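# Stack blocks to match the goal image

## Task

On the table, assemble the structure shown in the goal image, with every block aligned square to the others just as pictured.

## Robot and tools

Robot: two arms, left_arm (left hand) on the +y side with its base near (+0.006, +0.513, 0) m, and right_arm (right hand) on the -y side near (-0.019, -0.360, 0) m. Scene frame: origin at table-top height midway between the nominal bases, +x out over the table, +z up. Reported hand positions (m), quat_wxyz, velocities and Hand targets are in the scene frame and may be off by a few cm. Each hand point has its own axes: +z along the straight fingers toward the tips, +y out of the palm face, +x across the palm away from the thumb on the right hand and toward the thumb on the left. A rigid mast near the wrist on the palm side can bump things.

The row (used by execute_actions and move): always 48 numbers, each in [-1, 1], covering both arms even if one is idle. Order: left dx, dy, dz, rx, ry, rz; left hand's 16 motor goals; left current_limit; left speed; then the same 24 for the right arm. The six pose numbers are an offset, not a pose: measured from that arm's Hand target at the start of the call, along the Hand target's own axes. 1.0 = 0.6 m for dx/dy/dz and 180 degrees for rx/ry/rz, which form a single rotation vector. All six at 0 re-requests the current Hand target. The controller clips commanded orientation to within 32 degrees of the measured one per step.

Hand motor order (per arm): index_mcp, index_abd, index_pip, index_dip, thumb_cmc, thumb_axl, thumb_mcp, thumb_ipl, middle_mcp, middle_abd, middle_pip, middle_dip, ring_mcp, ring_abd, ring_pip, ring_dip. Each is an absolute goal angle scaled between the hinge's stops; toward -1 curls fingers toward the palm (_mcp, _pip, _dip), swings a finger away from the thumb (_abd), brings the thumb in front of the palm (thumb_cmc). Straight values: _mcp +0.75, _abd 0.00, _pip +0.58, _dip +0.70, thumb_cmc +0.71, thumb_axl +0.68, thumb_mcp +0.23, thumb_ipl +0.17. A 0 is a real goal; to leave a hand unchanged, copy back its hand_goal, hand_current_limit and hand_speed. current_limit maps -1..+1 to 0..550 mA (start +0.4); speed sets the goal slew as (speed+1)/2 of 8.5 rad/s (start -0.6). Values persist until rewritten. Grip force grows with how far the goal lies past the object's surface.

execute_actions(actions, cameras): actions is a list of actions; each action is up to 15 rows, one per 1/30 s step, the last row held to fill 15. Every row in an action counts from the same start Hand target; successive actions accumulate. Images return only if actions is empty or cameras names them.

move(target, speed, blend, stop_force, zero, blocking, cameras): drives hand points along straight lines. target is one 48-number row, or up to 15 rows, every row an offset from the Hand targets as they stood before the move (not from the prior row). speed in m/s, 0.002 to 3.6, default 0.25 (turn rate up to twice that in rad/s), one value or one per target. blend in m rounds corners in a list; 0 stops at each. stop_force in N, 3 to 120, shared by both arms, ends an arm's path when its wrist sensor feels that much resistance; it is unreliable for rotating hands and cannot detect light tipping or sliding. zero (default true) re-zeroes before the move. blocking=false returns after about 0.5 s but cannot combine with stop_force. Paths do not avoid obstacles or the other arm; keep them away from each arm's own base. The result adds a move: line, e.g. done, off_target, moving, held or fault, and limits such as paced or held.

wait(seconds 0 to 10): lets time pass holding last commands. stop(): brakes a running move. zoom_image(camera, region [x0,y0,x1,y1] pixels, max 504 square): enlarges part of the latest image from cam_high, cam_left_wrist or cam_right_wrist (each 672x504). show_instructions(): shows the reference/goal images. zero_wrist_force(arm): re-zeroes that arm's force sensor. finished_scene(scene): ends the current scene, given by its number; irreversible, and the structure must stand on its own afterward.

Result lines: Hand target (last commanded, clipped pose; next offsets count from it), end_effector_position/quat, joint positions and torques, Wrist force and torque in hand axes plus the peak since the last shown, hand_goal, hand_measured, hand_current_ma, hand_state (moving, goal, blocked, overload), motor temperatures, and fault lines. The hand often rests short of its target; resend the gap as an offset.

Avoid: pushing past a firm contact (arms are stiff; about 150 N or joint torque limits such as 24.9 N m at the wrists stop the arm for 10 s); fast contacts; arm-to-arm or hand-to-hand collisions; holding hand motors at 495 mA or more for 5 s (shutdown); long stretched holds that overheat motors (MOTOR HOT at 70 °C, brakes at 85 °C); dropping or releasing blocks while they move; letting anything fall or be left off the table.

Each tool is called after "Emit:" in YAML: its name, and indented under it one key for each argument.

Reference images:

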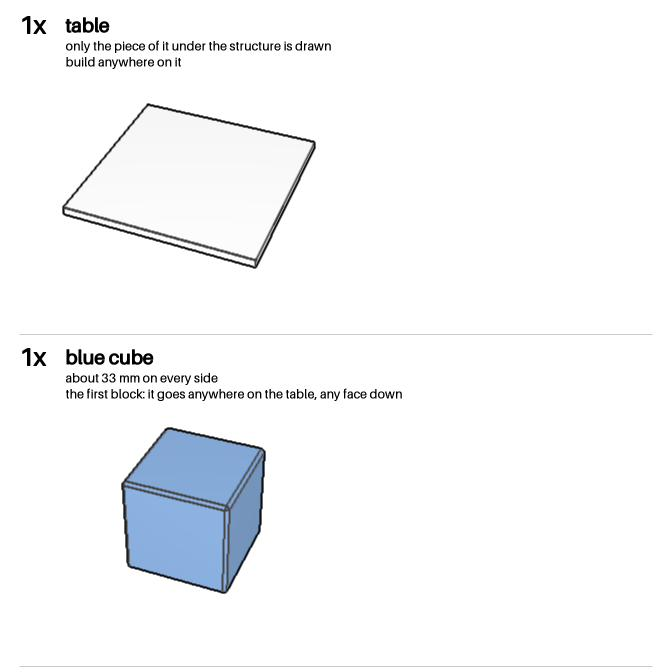

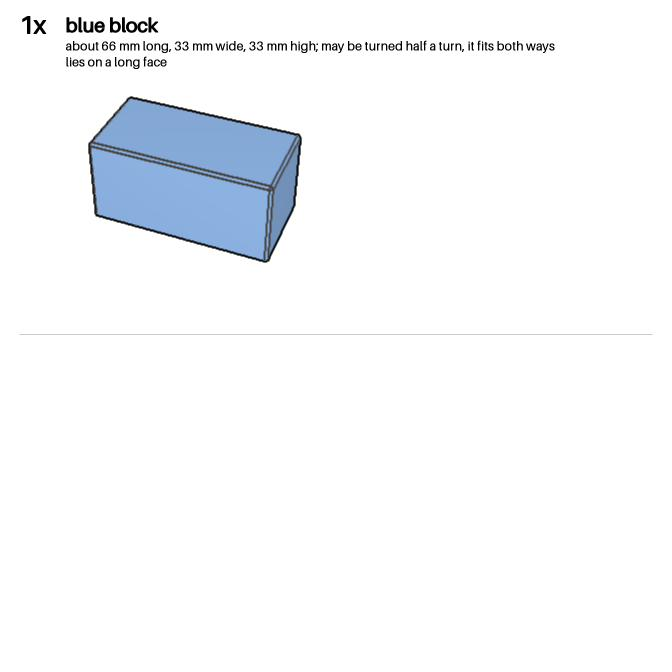

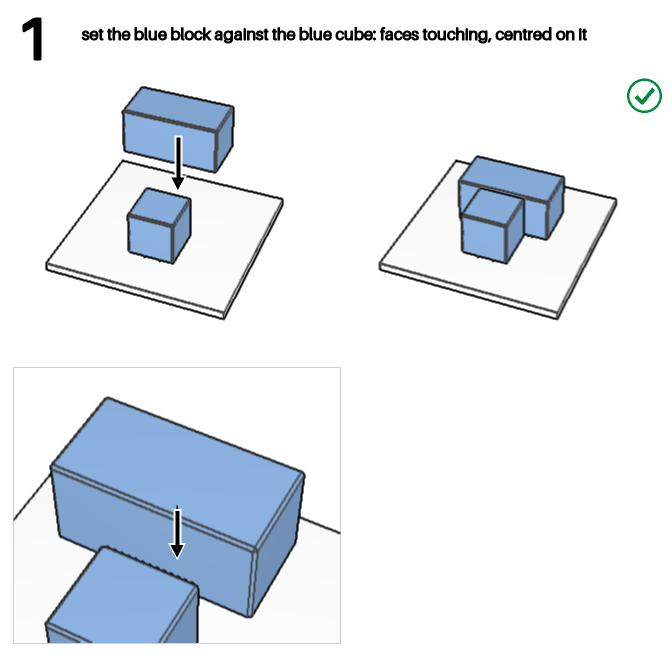

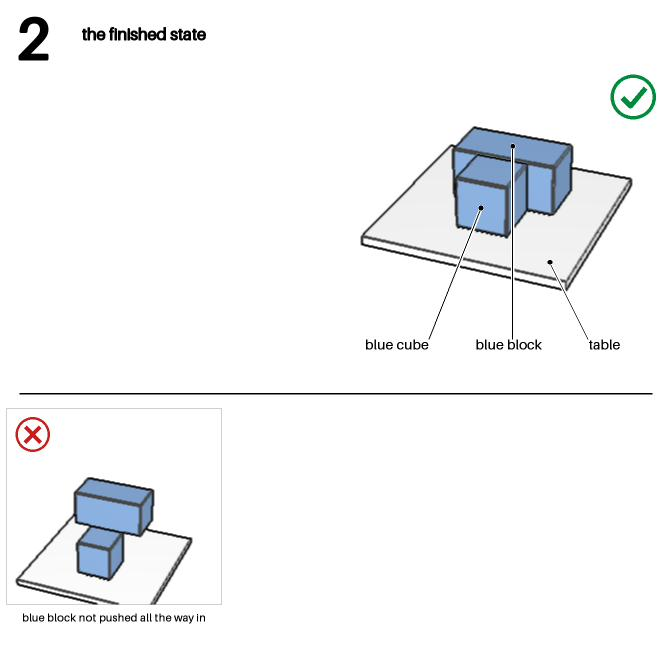

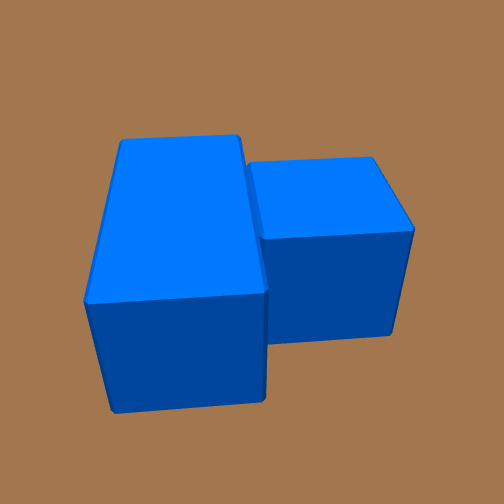

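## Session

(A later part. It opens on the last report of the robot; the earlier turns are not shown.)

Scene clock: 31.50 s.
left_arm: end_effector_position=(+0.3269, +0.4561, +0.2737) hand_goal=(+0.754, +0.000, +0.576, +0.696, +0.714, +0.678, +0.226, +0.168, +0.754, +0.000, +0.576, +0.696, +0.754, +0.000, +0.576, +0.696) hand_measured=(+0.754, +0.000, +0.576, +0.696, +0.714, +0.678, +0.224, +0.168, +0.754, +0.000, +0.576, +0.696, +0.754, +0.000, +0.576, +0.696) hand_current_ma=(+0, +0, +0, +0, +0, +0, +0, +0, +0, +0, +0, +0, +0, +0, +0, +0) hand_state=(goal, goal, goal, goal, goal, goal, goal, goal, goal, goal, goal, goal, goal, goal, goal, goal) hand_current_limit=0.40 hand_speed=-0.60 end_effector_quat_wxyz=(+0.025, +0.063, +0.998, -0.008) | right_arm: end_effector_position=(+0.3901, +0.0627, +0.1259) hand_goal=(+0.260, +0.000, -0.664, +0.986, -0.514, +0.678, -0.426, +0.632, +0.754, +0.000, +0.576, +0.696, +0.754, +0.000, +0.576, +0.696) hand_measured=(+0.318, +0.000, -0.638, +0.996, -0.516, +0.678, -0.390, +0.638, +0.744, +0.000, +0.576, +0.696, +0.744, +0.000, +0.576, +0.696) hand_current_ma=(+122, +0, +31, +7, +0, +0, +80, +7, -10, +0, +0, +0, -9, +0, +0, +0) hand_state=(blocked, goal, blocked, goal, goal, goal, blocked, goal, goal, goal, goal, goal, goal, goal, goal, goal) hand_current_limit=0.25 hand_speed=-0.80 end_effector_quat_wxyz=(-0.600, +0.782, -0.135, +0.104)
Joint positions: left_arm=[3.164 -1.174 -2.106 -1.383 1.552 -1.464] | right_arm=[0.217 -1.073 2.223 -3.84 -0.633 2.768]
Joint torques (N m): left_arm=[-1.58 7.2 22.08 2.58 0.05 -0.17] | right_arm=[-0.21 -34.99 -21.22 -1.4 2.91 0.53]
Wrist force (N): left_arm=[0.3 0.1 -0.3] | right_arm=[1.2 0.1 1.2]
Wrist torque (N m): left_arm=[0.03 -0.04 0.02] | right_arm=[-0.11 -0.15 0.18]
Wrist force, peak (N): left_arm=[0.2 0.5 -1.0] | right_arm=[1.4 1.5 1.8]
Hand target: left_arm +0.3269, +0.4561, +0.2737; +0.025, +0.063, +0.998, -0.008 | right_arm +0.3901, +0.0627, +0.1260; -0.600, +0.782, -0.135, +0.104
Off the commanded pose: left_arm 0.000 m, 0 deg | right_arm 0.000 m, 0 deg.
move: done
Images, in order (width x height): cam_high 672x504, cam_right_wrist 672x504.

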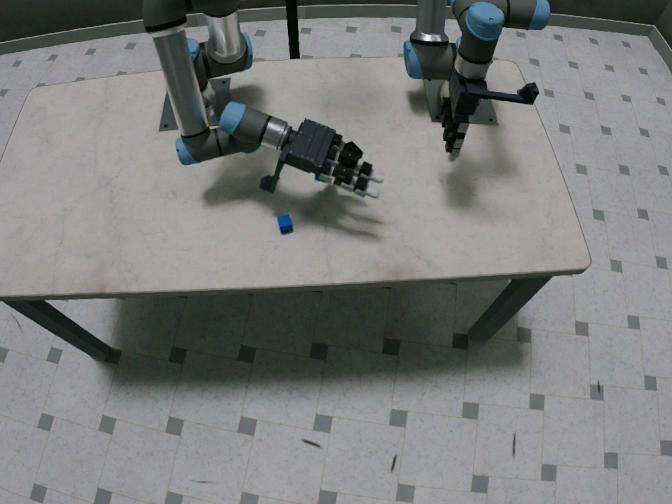

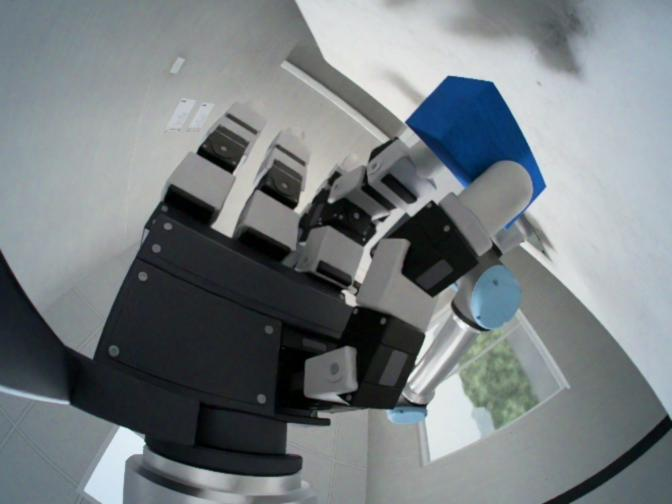

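Emit:
move:
  target:
    - [0,0,0,0,0,0,0.754,0,0.576,0.696,0.714,0.678,0.226,0.168,0.754,0,0.576,0.696,0.754,0,0.576,0.696,0.4,-0.6, 0.1388,-0.0068,0.0257,0,-0.1610,-0.0431, 0.260,0,-0.664,0.986,-0.514,0.678,-0.427,0.632,0.754,0,0.576,0.696,0.754,0,0.576,0.696,0.25,-0.8]
    - [0,0,0,0,0,0,0.754,0,0.576,0.696,0.714,0.678,0.226,0.168,0.754,0,0.576,0.696,0.754,0,0.576,0.696,0.4,-0.6, 0.1388,0.1212,0.06,0,-0.1610,-0.0431, 0.260,0,-0.664,0.986,-0.514,0.678,-0.427,0.632,0.754,0,0.576,0.696,0.754,0,0.576,0.696,0.25,-0.8]
    - [0,0,0,0,0,0,0.754,0,0.576,0.696,0.714,0.678,0.226,0.168,0.754,0,0.576,0.696,0.754,0,0.576,0.696,0.4,-0.6, 0.1388,0.1212,0.06,0,-0.1610,-0.0431, 0.548,0,-0.664,0.986,-0.514,0.678,-0.225,0.438,0.754,0,0.576,0.696,0.754,0,0.576,0.696,0.25,-0.75]
    - [0,0,0,0,0,0,0.754,0,0.576,0.696,0.714,0.678,0.226,0.168,0.754,0,0.576,0.696,0.754,0,0.576,0.696,0.4,-0.6, 0.1388,-0.0068,0.0257,0,-0.1610,-0.0431, 0.548,0,-0.664,0.986,-0.514,0.678,-0.225,0.438,0.754,0,0.576,0.696,0.754,0,0.576,0.696,0.25,-0.75]
  speed: [0.22,0.12,0.15,0.15]
  blend: [0.005,0,0,0]
  cameras: ["cam_right_wrist"]

Emit:
move:
  target: [0,0,0,0,0,0,0.754,0,0.576,0.696,0.714,0.678,0.226,0.168,0.754,0,0.576,0.696,0.754,0,0.576,0.696,0.4,-0.6, 0.0058,0.0583,-0.2177,0,0.4856,0.1301, 0.548,0,-0.664,0.986,-0.514,0.678,-0.225,0.438,0.754,0,0.576,0.696,0.754,0,0.576,0.696,0.25,-0.75]
  speed: 0.5
  cameras: ["cam_right_wrist","cam_high"]

Emit:
zoom_image:
  camera: "cam_right_wrist"
  region: [462, 0, 672, 320]

Scene clock: 37.47 s.
left_arm: end_effector_position=(+0.3269, +0.4561, +0.2737) hand_goal=(+0.754, +0.000, +0.576, +0.696, +0.714, +0.678, +0.226, +0.168, +0.754, +0.000, +0.576, +0.696, +0.754, +0.000, +0.576, +0.696) hand_measured=(+0.754, +0.000, +0.576, +0.696, +0.714, +0.678, +0.224, +0.168, +0.754, +0.000, +0.576, +0.696, +0.754, +0.000, +0.576, +0.696) hand_current_ma=(+0, +0, +0, +0, +0, +0, +0, +0, +0, +0, +0, +0, +0, +0, +0, +0) hand_state=(goal, goal, goal, goal, goal, goal, goal, goal, goal, goal, goal, goal, goal, goal, goal, goal) hand_current_limit=0.40 hand_speed=-0.60 end_effector_quat_wxyz=(+0.025, +0.063, +0.998, -0.008) | right_arm: end_effector_position=(+0.4739, +0.0498, +0.1259) hand_goal=(+0.548, +0.000, -0.664, +0.986, -0.514, +0.678, -0.224, +0.438, +0.754, +0.000, +0.576, +0.696, +0.754, +0.000, +0.576, +0.696) hand_measured=(+0.534, +0.000, -0.660, +0.988, -0.516, +0.678, -0.224, +0.440, +0.744, +0.000, +0.576, +0.696, +0.744, +0.000, +0.576, +0.696) hand_current_ma=(-15, +0, +2, +1, +0, +0, +0, +1, -10, +0, +0, +0, -9, +0, +0, +0) hand_state=(goal, goal, goal, goal, goal, goal, goal, goal, goal, goal, goal, goal, goal, goal, goal, goal) hand_current_limit=0.25 hand_speed=-0.75 end_effector_quat_wxyz=(-0.606, +0.790, +0.072, -0.055)
Joint positions: left_arm=[3.164 -1.174 -2.106 -1.383 1.552 -1.464] | right_arm=[0.124 -1.113 1.851 -2.184 -0.264 1.442]
Joint torques (N m): left_arm=[-1.06 7.18 21.71 2.53 0.2 -0.11] | right_arm=[-11.75 -40.01 -8.36 -3.6 1.63 2.64]
Wrist force (N): left_arm=[0.2 -0.1 -0.5] | right_arm=[0.7 -0.1 0.8]
Wrist torque (N m): left_arm=[0.03 -0.03 0.02] | right_arm=[-0.04 -0.05 0.14]
Wrist force, peak (N): left_arm=[0.0 0.1 -1.1] | right_arm=[1.2 0.4 1.9]
Hand target: left_arm +0.3269, +0.4561, +0.2737; +0.025, +0.063, +0.998, -0.008 | right_arm +0.4739, +0.0498, +0.1259; -0.606, +0.790, +0.072, -0.055
Off the commanded pose: left_arm 0.000 m, 0 deg | right_arm 0.000 m, 0 deg.
move: done
Images, in order (width x height): cam_right_wrist 672x504.

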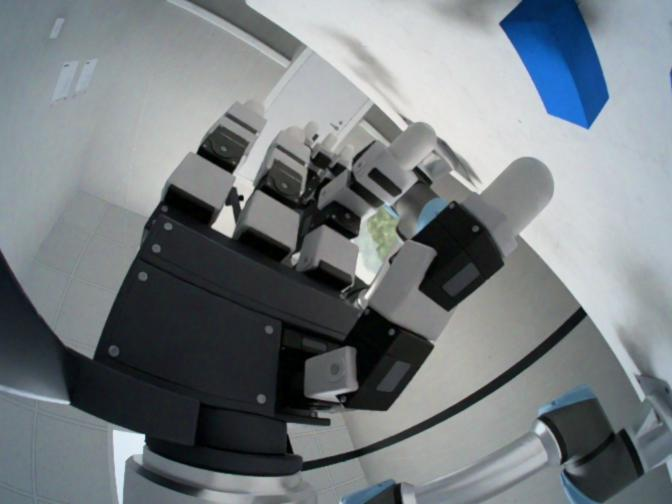

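Scene clock: 39.67 s.
left_arm: end_effector_position=(+0.3269, +0.4561, +0.2737) hand_goal=(+0.754, +0.000, +0.576, +0.696, +0.714, +0.678, +0.226, +0.168, +0.754, +0.000, +0.576, +0.696, +0.754, +0.000, +0.576, +0.696) hand_measured=(+0.754, +0.000, +0.576, +0.696, +0.714, +0.678, +0.224, +0.168, +0.754, +0.000, +0.576, +0.696, +0.754, +0.000, +0.576, +0.696) hand_current_ma=(+0, +0, +0, +0, +0, +0, +0, +0, +0, +0, +0, +0, +0, +0, +0, +0) hand_state=(goal, goal, goal, goal, goal, goal, goal, goal, goal, goal, goal, goal, goal, goal, goal, goal) hand_current_limit=0.40 hand_speed=-0.60 end_effector_quat_wxyz=(+0.025, +0.063, +0.998, -0.008) | right_arm: end_effector_position=(+0.5017, -0.0825, +0.1259) hand_goal=(+0.548, +0.000, -0.664, +0.986, -0.514, +0.678, -0.224, +0.438, +0.754, +0.000, +0.576, +0.696, +0.754, +0.000, +0.576, +0.696) hand_measured=(+0.534, +0.000, -0.660, +0.988, -0.516, +0.678, -0.224, +0.440, +0.744, +0.000, +0.576, +0.696, +0.744, +0.000, +0.576, +0.696) hand_current_ma=(-15, +0, +2, +1, +0, +0, +0, +1, -10, +0, +0, +0, -9, +0, +0, +0) hand_state=(goal, goal, goal, goal, goal, goal, goal, goal, goal, goal, goal, goal, goal, goal, goal, goal) hand_current_limit=0.25 hand_speed=-0.75 end_effector_quat_wxyz=(-0.466, +0.607, -0.511, +0.391)
Joint positions: left_arm=[3.164 -1.174 -2.106 -1.383 1.552 -1.464] | right_arm=[0.223 -1.075 2.271 -4.076 -1.642 3.161]
Joint torques (N m): left_arm=[-1.76 6.5 22.11 2.54 0.11 -0.17] | right_arm=[-9.19 -34.13 0.18 -4.21 -2.3 -2.11]
Wrist force (N): left_arm=[0.4 0.1 -0.7] | right_arm=[1.5 -0.2 1.5]
Wrist torque (N m): left_arm=[0.07 -0.06 0.04] | right_arm=[-0.14 -0.15 0.26]
Wrist force, peak (N): left_arm=[0.3 0.1 -0.9] | right_arm=[1.7 -0.1 1.6]
Hand target: left_arm +0.3269, +0.4561, +0.2737; +0.025, +0.063, +0.998, -0.008 | right_arm +0.5017, -0.0826, +0.1259; -0.466, +0.607, -0.511, +0.392
Off the commanded pose: left_arm 0.000 m, 0 deg | right_arm 0.000 m, 0 deg.
move: done
Images, in order (width x height): cam_high 672x504, cam_right_wrist 672x504.

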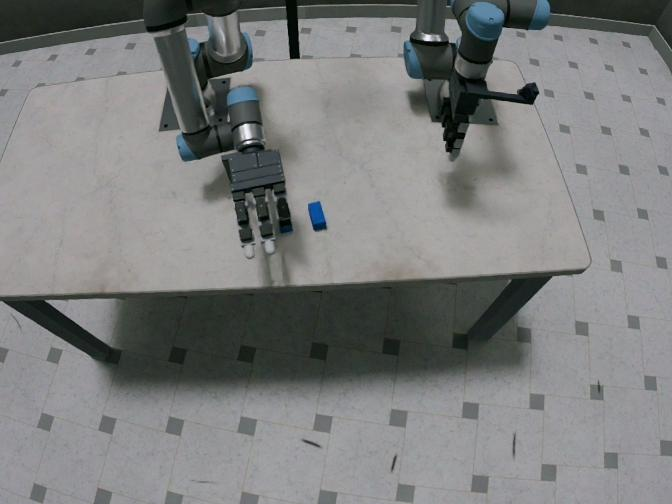

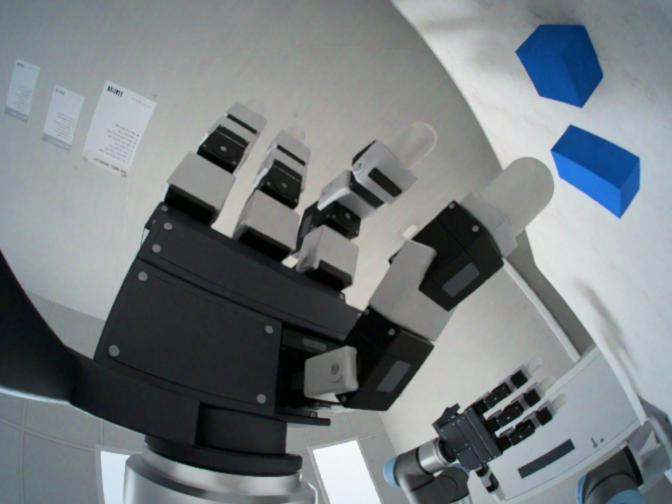

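Scaled by 1.575 from the camera's 672x504 image, which has a finer 960x720 frame.

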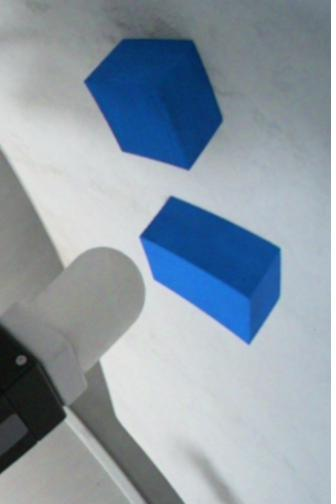

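Emit:
zoom_image:
  camera: "cam_right_wrist"
  region: [500, 10, 660, 130]

Emit:
zoom_image:
  camera: "cam_right_wrist"
  region: [530, 110, 660, 230]

Scaled by 3.150 from the camera's 672x504 image, which has a finer 960x720 frame.

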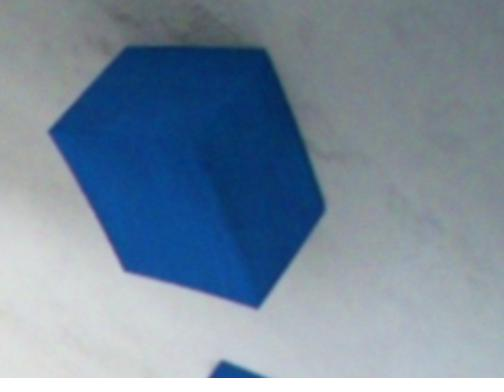

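Scaled by 3.877 from the camera's 672x504 image, which has a finer 960x720 frame.

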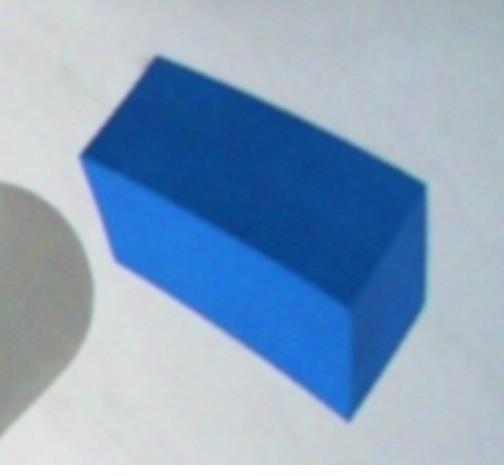

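Emit:
move:
  target:
    - [0,0,0,0,0,0,0.754,0,0.576,0.696,0.714,0.678,0.226,0.168,0.754,0,0.576,0.696,0.754,0,0.576,0.696,0.4,-0.6, -0.0023,0.1273,0.0392,0,-0.0134,-0.0036, 0.548,0,-0.664,0.986,-0.514,0.678,-0.225,0.438,0.754,0,0.576,0.696,0.754,0,0.576,0.696,0.25,-0.75]
    - [0,0,0,0,0,0,0.754,0,0.576,0.696,0.714,0.678,0.226,0.168,0.754,0,0.576,0.696,0.754,0,0.576,0.696,0.4,-0.6, -0.0023,0.1273,0.0392,0,-0.0134,-0.0036, 0.260,0,-0.664,0.986,-0.514,0.678,-0.427,0.632,0.754,0,0.576,0.696,0.754,0,0.576,0.696,0.2,-0.8]
  speed: 0.13
  cameras: ["cam_right_wrist"]

Emit:
zoom_image:
  camera: "cam_right_wrist"
  region: [380, 60, 640, 260]

Scene clock: 44.93 s.
left_arm: end_effector_position=(+0.3269, +0.4561, +0.2737) hand_goal=(+0.754, +0.000, +0.576, +0.696, +0.714, +0.678, +0.226, +0.168, +0.754, +0.000, +0.576, +0.696, +0.754, +0.000, +0.576, +0.696) hand_measured=(+0.754, +0.000, +0.576, +0.696, +0.714, +0.678, +0.224, +0.168, +0.754, +0.000, +0.576, +0.696, +0.754, +0.000, +0.576, +0.696) hand_current_ma=(+0, +0, +0, +0, +0, +0, +0, +0, +0, +0, +0, +0, +0, +0, +0, +0) hand_state=(goal, goal, goal, goal, goal, goal, goal, goal, goal, goal, goal, goal, goal, goal, goal, goal) hand_current_limit=0.40 hand_speed=-0.60 end_effector_quat_wxyz=(+0.025, +0.063, +0.998, -0.008) | right_arm: end_effector_position=(+0.5043, -0.0807, +0.0460) hand_goal=(+0.260, +0.000, -0.664, +0.986, -0.514, +0.678, -0.426, +0.632, +0.754, +0.000, +0.576, +0.696, +0.754, +0.000, +0.576, +0.696) hand_measured=(+0.328, +0.000, -0.650, +0.992, -0.516, +0.678, -0.390, +0.638, +0.744, +0.000, +0.576, +0.696, +0.744, +0.000, +0.576, +0.696) hand_current_ma=(+156, +0, +13, +3, +0, +0, +79, +6, -10, +0, +0, +0, -9, +0, +0, +0) hand_state=(blocked, goal, goal, goal, goal, goal, blocked, goal, goal, goal, goal, goal, goal, goal, goal, goal) hand_current_limit=0.20 hand_speed=-0.80 end_effector_quat_wxyz=(-0.474, +0.618, -0.497, +0.381)
Joint positions: left_arm=[3.164 -1.174 -2.106 -1.383 1.552 -1.464] | right_arm=[0.203 -0.838 2.249 -4.291 -1.581 3.145]
Joint torques (N m): left_arm=[-1.38 6.39 22.05 2.52 0.16 0.04] | right_arm=[12.87 -26.14 5.24 -3.24 -2.45 2.69]
Wrist force (N): left_arm=[0.1 0.0 -0.8] | right_arm=[1.4 -1.7 1.6]
Wrist torque (N m): left_arm=[0.07 -0.03 0.01] | right_arm=[-0.10 -0.14 0.21]
Wrist force, peak (N): left_arm=[0.0 0.3 -0.9] | right_arm=[1.6 -1.8 1.6]
Hand target: left_arm +0.3269, +0.4561, +0.2737; +0.025, +0.063, +0.998, -0.008 | right_arm +0.5043, -0.0807, +0.0460; -0.474, +0.618, -0.497, +0.381
Off the commanded pose: left_arm 0.000 m, 0 deg | right_arm 0.000 m, 0 deg.
move: done
Images, in order (width x height): cam_right_wrist 672x504.

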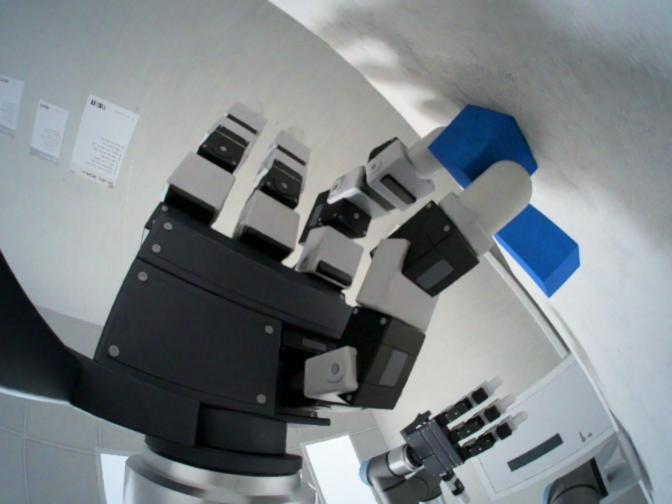

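Scaled by 1.938 from the camera's 672x504 image, which has a finer 960x720 frame.

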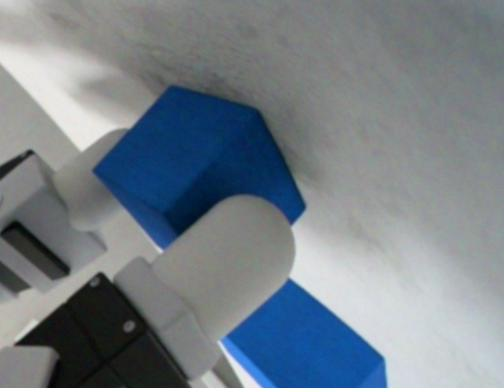

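Emit:
move:
  target:
    - [0,0,0,0,0,0,0.754,0,0.576,0.696,0.714,0.678,0.226,0.168,0.754,0,0.576,0.696,0.754,0,0.576,0.696,0.4,-0.6, 0,-0.0028,0.0036,0,0,0, 0.260,0,-0.664,0.986,-0.514,0.678,-0.427,0.632,0.754,0,0.576,0.696,0.754,0,0.576,0.696,0.2,-0.8]
    - [0,0,0,0,0,0,0.754,0,0.576,0.696,0.714,0.678,0.226,0.168,0.754,0,0.576,0.696,0.754,0,0.576,0.696,0.4,-0.6, -0.075,-0.0028,0.0036,0,0,0, 0.260,0,-0.664,0.986,-0.514,0.678,-0.427,0.632,0.754,0,0.576,0.696,0.754,0,0.576,0.696,0.2,-0.8]
  speed: 0.06
  blend: [0.001,0]
  cameras: ["cam_right_wrist"]

Emit:
zoom_image:
  camera: "cam_right_wrist"
  region: [420, 60, 660, 300]

Scene clock: 47.03 s.
left_arm: end_effector_position=(+0.3269, +0.4561, +0.2737) hand_goal=(+0.754, +0.000, +0.576, +0.696, +0.714, +0.678, +0.226, +0.168, +0.754, +0.000, +0.576, +0.696, +0.754, +0.000, +0.576, +0.696) hand_measured=(+0.754, +0.000, +0.576, +0.696, +0.714, +0.678, +0.224, +0.168, +0.754, +0.000, +0.576, +0.696, +0.754, +0.000, +0.576, +0.696) hand_current_ma=(+0, +0, +0, +0, +0, +0, +0, +0, +0, +0, +0, +0, +0, +0, +0, +0) hand_state=(goal, goal, goal, goal, goal, goal, goal, goal, goal, goal, goal, goal, goal, goal, goal, goal) hand_current_limit=0.40 hand_speed=-0.60 end_effector_quat_wxyz=(+0.025, +0.063, +0.998, -0.008) | right_arm: end_effector_position=(+0.4972, -0.0361, +0.0471) hand_goal=(+0.260, +0.000, -0.664, +0.986, -0.514, +0.678, -0.426, +0.632, +0.754, +0.000, +0.576, +0.696, +0.754, +0.000, +0.576, +0.696) hand_measured=(+0.318, +0.000, -0.640, +0.996, -0.516, +0.678, -0.390, +0.640, +0.744, +0.000, +0.576, +0.696, +0.744, +0.000, +0.576, +0.696) hand_current_ma=(+122, +0, +30, +7, +0, +0, +79, +9, -10, +0, +0, +0, -9, +0, +0, +0) hand_state=(blocked, goal, blocked, goal, goal, goal, blocked, goal, goal, goal, goal, goal, goal, goal, goal, goal) hand_current_limit=0.20 hand_speed=-0.80 end_effector_quat_wxyz=(-0.475, +0.618, -0.497, +0.381)
Joint positions: left_arm=[3.164 -1.174 -2.106 -1.383 1.552 -1.464] | right_arm=[0.32 -0.83 2.193 -4.241 -1.694 3.175]
Joint torques (N m): left_arm=[-1.68 6.08 21.9 2.5 0.33 -0.07] | right_arm=[-11.18 -38.17 4.51 -4.42 2.44 -2.77]
Wrist force (N): left_arm=[0.3 0.3 -0.3] | right_arm=[1.3 0.0 1.3]
Wrist torque (N m): left_arm=[0.06 -0.03 0.01] | right_arm=[-0.10 -0.14 0.11]
Wrist force, peak (N): left_arm=[-0.1 0.2 -0.9] | right_arm=[1.5 -1.9 1.7]
Hand target: left_arm +0.3269, +0.4561, +0.2737; +0.025, +0.063, +0.998, -0.008 | right_arm +0.4971, -0.0362, +0.0471; -0.474, +0.618, -0.497, +0.381
Off the commanded pose: left_arm 0.000 m, 0 deg | right_arm 0.000 m, 0 deg.
move: done
Images, in order (width x height): cam_right_wrist 672x504.

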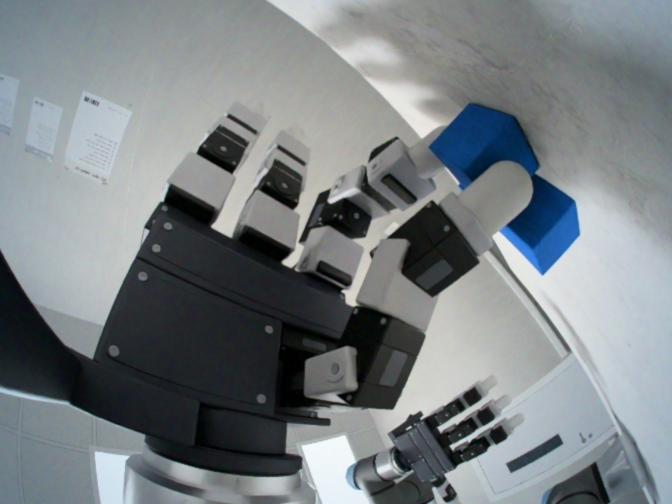

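Scaled by 2.100 from the camera's 672x504 image, which has a finer 960x720 frame.

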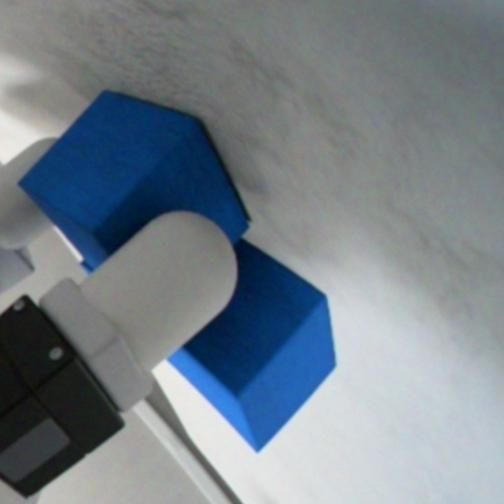

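Emit:
zoom_image:
  camera: "cam_right_wrist"
  region: [420, 90, 550, 190]

Emit:
zoom_image:
  camera: "cam_right_wrist"
  region: [490, 160, 600, 290]

Scaled by 3.877 from the camera's 672x504 image, which has a finer 960x720 frame.

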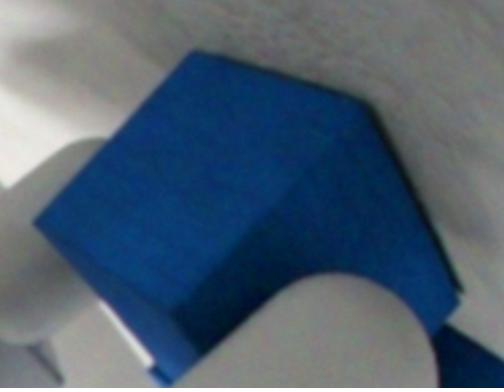

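Scaled by 3.877 from the camera's 672x504 image, which has a finer 960x720 frame.

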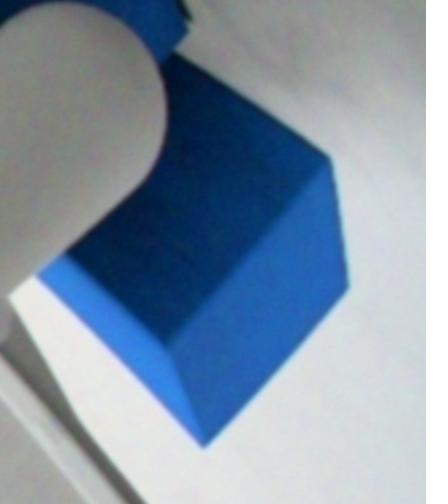

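Emit:
move:
  target: [0,0,0,0,0,0,0.754,0,0.576,0.696,0.714,0.678,0.226,0.168,0.754,0,0.576,0.696,0.754,0,0.576,0.696,0.4,-0.6, -0.0250,0,0,0,0,0, 0.260,0,-0.664,0.986,-0.514,0.678,-0.427,0.632,0.754,0,0.576,0.696,0.754,0,0.576,0.696,0.2,-0.8]
  speed: 0.04
  cameras: ["cam_right_wrist"]

Emit:
zoom_image:
  camera: "cam_right_wrist"
  region: [420, 90, 550, 190]

Emit:
zoom_image:
  camera: "cam_right_wrist"
  region: [490, 150, 600, 280]

Scene clock: 52.90 s.
left_arm: end_effector_position=(+0.3269, +0.4561, +0.2737) hand_goal=(+0.754, +0.000, +0.576, +0.696, +0.714, +0.678, +0.226, +0.168, +0.754, +0.000, +0.576, +0.696, +0.754, +0.000, +0.576, +0.696) hand_measured=(+0.754, +0.000, +0.576, +0.696, +0.714, +0.678, +0.224, +0.168, +0.754, +0.000, +0.576, +0.696, +0.754, +0.000, +0.576, +0.696) hand_current_ma=(+0, +0, +0, +0, +0, +0, +0, +0, +0, +0, +0, +0, +0, +0, +0, +0) hand_state=(goal, goal, goal, goal, goal, goal, goal, goal, goal, goal, goal, goal, goal, goal, goal, goal) hand_current_limit=0.40 hand_speed=-0.60 end_effector_quat_wxyz=(+0.025, +0.063, +0.998, -0.008) | right_arm: end_effector_position=(+0.4939, -0.0214, +0.0471) hand_goal=(+0.260, +0.000, -0.664, +0.986, -0.514, +0.678, -0.426, +0.632, +0.754, +0.000, +0.576, +0.696, +0.754, +0.000, +0.576, +0.696) hand_measured=(+0.318, +0.000, -0.640, +0.996, -0.516, +0.678, -0.390, +0.640, +0.744, +0.000, +0.576, +0.696, +0.744, +0.000, +0.576, +0.696) hand_current_ma=(+122, +0, +30, +7, +0, +0, +79, +9, -10, +0, +0, +0, -9, +0, +0, +0) hand_state=(blocked, goal, blocked, goal, goal, goal, blocked, goal, goal, goal, goal, goal, goal, goal, goal, goal) hand_current_limit=0.20 hand_speed=-0.80 end_effector_quat_wxyz=(-0.474, +0.618, -0.497, +0.381) end_effector_velocity=(+0.000, -0.001, +0.000) end_effector_angular_velocity=(+0.000, +0.000, +0.003)
Joint positions: left_arm=[3.164 -1.174 -2.106 -1.383 1.552 -1.464] | right_arm=[0.358 -0.826 2.174 -4.224 -1.73 3.185]
Joint velocities: left_arm=[within noise] | right_arm=[-0.005 0.001 0.002 -0.003 0.007 -0.002]
Joint torques (N m): left_arm=[-1.95 5.96 21.72 2.57 0.29 -0.14] | right_arm=[-10.14 -33.56 3.42 -4.26 2.02 0.38]
Wrist force (N): left_arm=[0.2 0.1 -0.7] | right_arm=[1.0 0.1 1.3]
Wrist torque (N m): left_arm=[0.08 -0.04 0.01] | right_arm=[-0.12 -0.08 0.06]
Wrist force, peak (N): left_arm=[-0.1 0.0 -1.0] | right_arm=[1.7 0.1 1.3]
Hand target: left_arm +0.3269, +0.4561, +0.2737; +0.025, +0.063, +0.998, -0.008 | right_arm +0.4939, -0.0216, +0.0471; -0.474, +0.618, -0.497, +0.381
Off the commanded pose: left_arm 0.000 m, 0 deg | right_arm 0.000 m, 0 deg.
move: done
Images, in order (width x height): cam_right_wrist 672x504.

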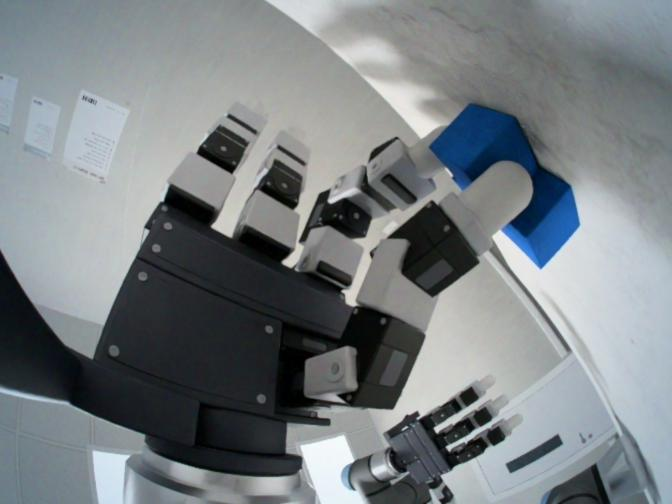

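Scaled by 3.877 from the camera's 672x504 image, which has a finer 960x720 frame.

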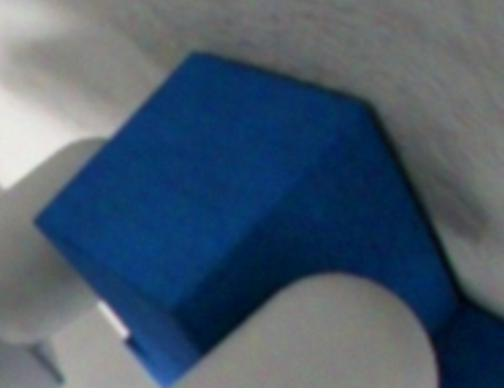

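Scaled by 3.877 from the camera's 672x504 image, which has a finer 960x720 frame.

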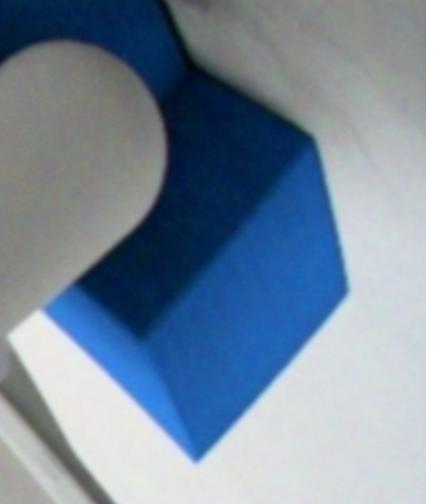

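Emit:
move:
  target:
    - [0,0,0,0,0,0,0.754,0,0.576,0.696,0.714,0.678,0.226,0.168,0.754,0,0.576,0.696,0.754,0,0.576,0.696,0.4,-0.6, 0.005,0,0,0,0,0, 0.260,0,-0.664,0.986,-0.514,0.678,-0.427,0.632,0.754,0,0.576,0.696,0.754,0,0.576,0.696,0.2,-0.8]
    - [0,0,0,0,0,0,0.754,0,0.576,0.696,0.714,0.678,0.226,0.168,0.754,0,0.576,0.696,0.754,0,0.576,0.696,0.4,-0.6, 0.005,0.0018,-0.0068,0,0,0, 0.260,0,-0.664,0.986,-0.514,0.678,-0.427,0.632,0.754,0,0.576,0.696,0.754,0,0.576,0.696,0.2,-0.8]
    - [0,0,0,0,0,0,0.754,0,0.576,0.696,0.714,0.678,0.226,0.168,0.754,0,0.576,0.696,0.754,0,0.576,0.696,0.4,-0.6, -0.007,0.0018,-0.0068,0,0,0, 0.260,0,-0.664,0.986,-0.514,0.678,-0.427,0.632,0.754,0,0.576,0.696,0.754,0,0.576,0.696,0.2,-0.8]
  speed: 0.04
  cameras: ["cam_right_wrist"]

Emit:
zoom_image:
  camera: "cam_right_wrist"
  region: [420, 90, 550, 190]

Emit:
zoom_image:
  camera: "cam_right_wrist"
  region: [490, 150, 600, 280]

Scene clock: 56.50 s.
left_arm: end_effector_position=(+0.3269, +0.4561, +0.2737) hand_goal=(+0.754, +0.000, +0.576, +0.696, +0.714, +0.678, +0.226, +0.168, +0.754, +0.000, +0.576, +0.696, +0.754, +0.000, +0.576, +0.696) hand_measured=(+0.754, +0.000, +0.576, +0.696, +0.714, +0.678, +0.224, +0.168, +0.754, +0.000, +0.576, +0.696, +0.754, +0.000, +0.576, +0.696) hand_current_ma=(+0, +0, +0, +0, +0, +0, +0, +0, +0, +0, +0, +0, +0, +0, +0, +0) hand_state=(goal, goal, goal, goal, goal, goal, goal, goal, goal, goal, goal, goal, goal, goal, goal, goal) hand_current_limit=0.40 hand_speed=-0.60 end_effector_quat_wxyz=(+0.025, +0.063, +0.998, -0.008) | right_arm: end_effector_position=(+0.4889, -0.0183, +0.0471) hand_goal=(+0.260, +0.000, -0.664, +0.986, -0.514, +0.678, -0.426, +0.632, +0.754, +0.000, +0.576, +0.696, +0.754, +0.000, +0.576, +0.696) hand_measured=(+0.318, +0.000, -0.640, +0.996, -0.516, +0.678, -0.390, +0.640, +0.744, +0.000, +0.576, +0.696, +0.744, +0.000, +0.576, +0.696) hand_current_ma=(+121, +0, +30, +7, +0, +0, +79, +9, -10, +0, +0, +0, -9, +0, +0, +0) hand_state=(blocked, goal, blocked, goal, goal, goal, blocked, goal, goal, goal, goal, goal, goal, goal, goal, goal) hand_current_limit=0.20 hand_speed=-0.80 end_effector_quat_wxyz=(-0.475, +0.618, -0.497, +0.381) end_effector_velocity=(+0.000, +0.000, +0.000) end_effector_angular_velocity=(+0.001, -0.001, +0.003)
Joint positions: left_arm=[3.164 -1.174 -2.106 -1.383 1.552 -1.464] | right_arm=[0.37 -0.827 2.179 -4.228 -1.742 3.189]
Joint velocities: left_arm=[within noise] | right_arm=[-0.002 0 0.002 -0.003 0.005 -0.001]
Joint torques (N m): left_arm=[-2.3 5.77 22.39 2.56 0.23 -0.07] | right_arm=[-8.84 -35.97 4.96 -4.15 1.89 -1.4]
Wrist force (N): left_arm=[0.0 0.1 -0.4] | right_arm=[0.9 0.1 1.3]
Wrist torque (N m): left_arm=[0.04 -0.01 0.00] | right_arm=[-0.14 -0.09 0.06]
Wrist force, peak (N): left_arm=[0.2 0.2 -1.0] | right_arm=[1.5 -0.1 1.2]
Hand target: left_arm +0.3269, +0.4561, +0.2737; +0.025, +0.063, +0.998, -0.008 | right_arm +0.4889, -0.0184, +0.0471; -0.474, +0.618, -0.497, +0.381
Off the commanded pose: left_arm 0.000 m, 0 deg | right_arm 0.000 m, 0 deg.
move: done
Images, in order (width x height): cam_right_wrist 672x504.

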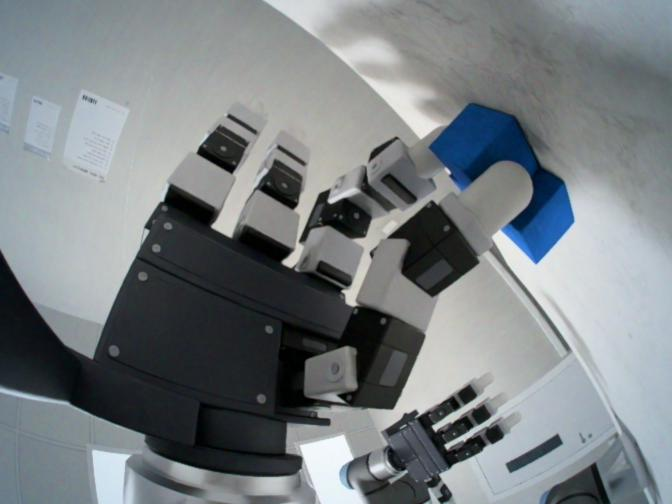

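Scaled by 3.877 from the camera's 672x504 image, which has a finer 960x720 frame.

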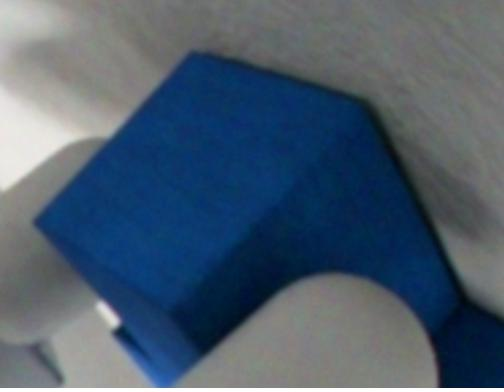

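Scaled by 3.877 from the camera's 672x504 image, which has a finer 960x720 frame.

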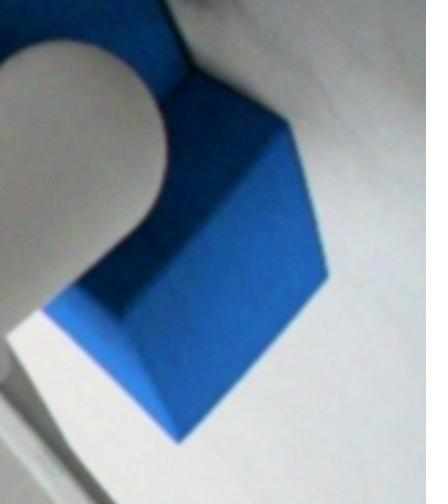

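Emit:
move:
  target:
    - [0,0,0,0,0,0,0.754,0,0.576,0.696,0.714,0.678,0.226,0.168,0.754,0,0.576,0.696,0.754,0,0.576,0.696,0.4,-0.6, 0,0.0014,0.0004,0,0,0, 0.325,0,-0.664,0.986,-0.514,0.678,-0.378,0.632,0.754,0,0.576,0.696,0.754,0,0.576,0.696,0.2,-0.9]
    - [0,0,0,0,0,0,0.754,0,0.576,0.696,0.714,0.678,0.226,0.168,0.754,0,0.576,0.696,0.754,0,0.576,0.696,0.4,-0.6, 0,0.0014,0.0004,0,0,0, 0.500,0,-0.664,0.986,-0.514,0.678,-0.225,0.480,0.754,0,0.576,0.696,0.754,0,0.576,0.696,0.2,-0.85]
    - [0,0,0,0,0,0,0.754,0,0.576,0.696,0.714,0.678,0.226,0.168,0.754,0,0.576,0.696,0.754,0,0.576,0.696,0.4,-0.6, 0,-0.1274,-0.0341,0,0,0, 0.500,0,-0.664,0.986,-0.514,0.678,-0.225,0.480,0.754,0,0.576,0.696,0.754,0,0.576,0.696,0.2,-0.85]
  speed: [0.04,0.04,0.13]
  cameras: ["cam_right_wrist","cam_left_wrist"]

Emit:
zoom_image:
  camera: "cam_right_wrist"
  region: [500, 10, 660, 170]

Scene clock: 60.07 s.
left_arm: end_effector_position=(+0.3269, +0.4561, +0.2737) hand_goal=(+0.754, +0.000, +0.576, +0.696, +0.714, +0.678, +0.226, +0.168, +0.754, +0.000, +0.576, +0.696, +0.754, +0.000, +0.576, +0.696) hand_measured=(+0.754, +0.000, +0.576, +0.696, +0.714, +0.678, +0.224, +0.168, +0.754, +0.000, +0.576, +0.696, +0.754, +0.000, +0.576, +0.696) hand_current_ma=(+0, +0, +0, +0, +0, +0, +0, +0, +0, +0, +0, +0, +0, +0, +0, +0) hand_state=(goal, goal, goal, goal, goal, goal, goal, goal, goal, goal, goal, goal, goal, goal, goal, goal) hand_current_limit=0.40 hand_speed=-0.60 end_effector_quat_wxyz=(+0.025, +0.063, +0.998, -0.008) | right_arm: end_effector_position=(+0.4889, -0.0184, +0.1262) hand_goal=(+0.500, +0.000, -0.664, +0.986, -0.514, +0.678, -0.224, +0.480, +0.754, +0.000, +0.576, +0.696, +0.754, +0.000, +0.576, +0.696) hand_measured=(+0.486, +0.000, -0.660, +0.988, -0.516, +0.678, -0.224, +0.482, +0.744, +0.000, +0.576, +0.696, +0.744, +0.000, +0.576, +0.696) hand_current_ma=(-14, +0, +2, +1, +0, +0, +0, +1, -10, +0, +0, +0, -9, +0, +0, +0) hand_state=(goal, goal, goal, goal, goal, goal, goal, goal, goal, goal, goal, goal, goal, goal, goal, goal) hand_current_limit=0.20 hand_speed=-0.85 end_effector_quat_wxyz=(-0.474, +0.618, -0.497, +0.381)
Joint positions: left_arm=[3.164 -1.174 -2.106 -1.383 1.552 -1.464] | right_arm=[0.369 -1.044 2.197 -4.028 -1.742 3.188]
Joint torques (N m): left_arm=[-2.1 5.82 21.73 2.53 0.41 -0.15] | right_arm=[-9.88 -36.27 -21.81 -1.72 2.04 -0.9]
Wrist force (N): left_arm=[0.2 0.2 -0.5] | right_arm=[1.1 0.0 1.5]
Wrist torque (N m): left_arm=[0.07 -0.03 0.00] | right_arm=[-0.17 -0.12 0.18]
Wrist force, peak (N): left_arm=[0.1 0.5 -1.0] | right_arm=[1.2 -1.3 1.3]
Hand target: left_arm +0.3269, +0.4561, +0.2737; +0.025, +0.063, +0.998, -0.008 | right_arm +0.4889, -0.0184, +0.1262; -0.474, +0.618, -0.497, +0.381
Off the commanded pose: left_arm 0.000 m, 0 deg | right_arm 0.000 m, 0 deg.
move: done
Images, in order (width x height): cam_left_wrist 672x504, cam_right_wrist 672x504.

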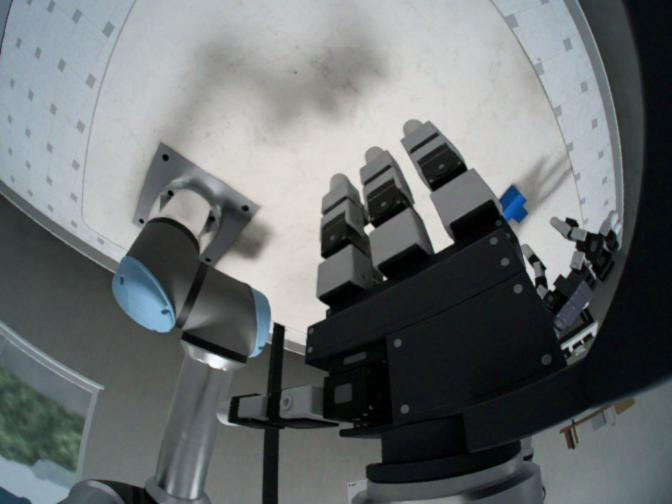

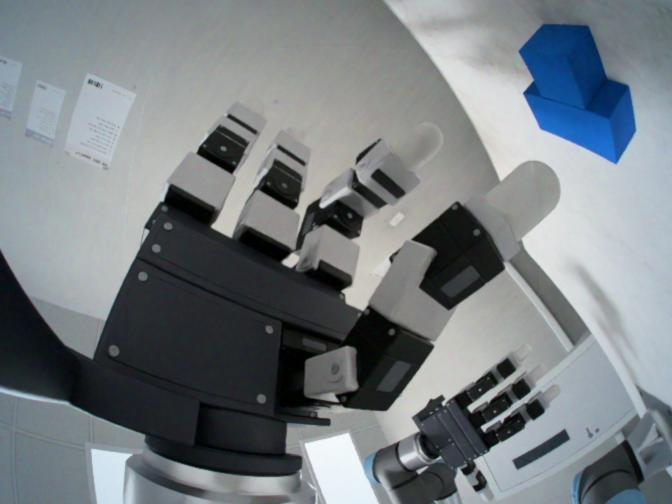

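Scaled by 3.150 from the camera's 672x504 image, which has a finer 960x720 frame.

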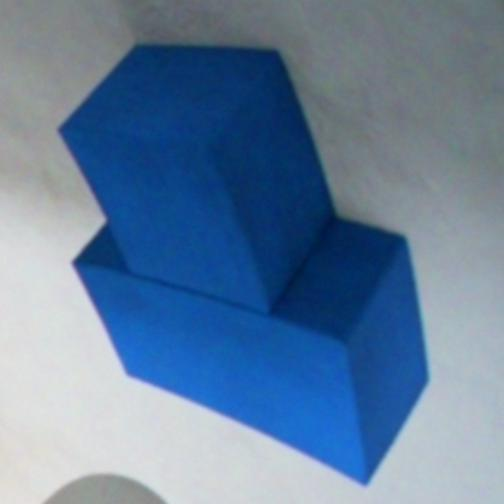

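Emit:
finished_scene:
  scene: 2

The scene is finished: the task was done.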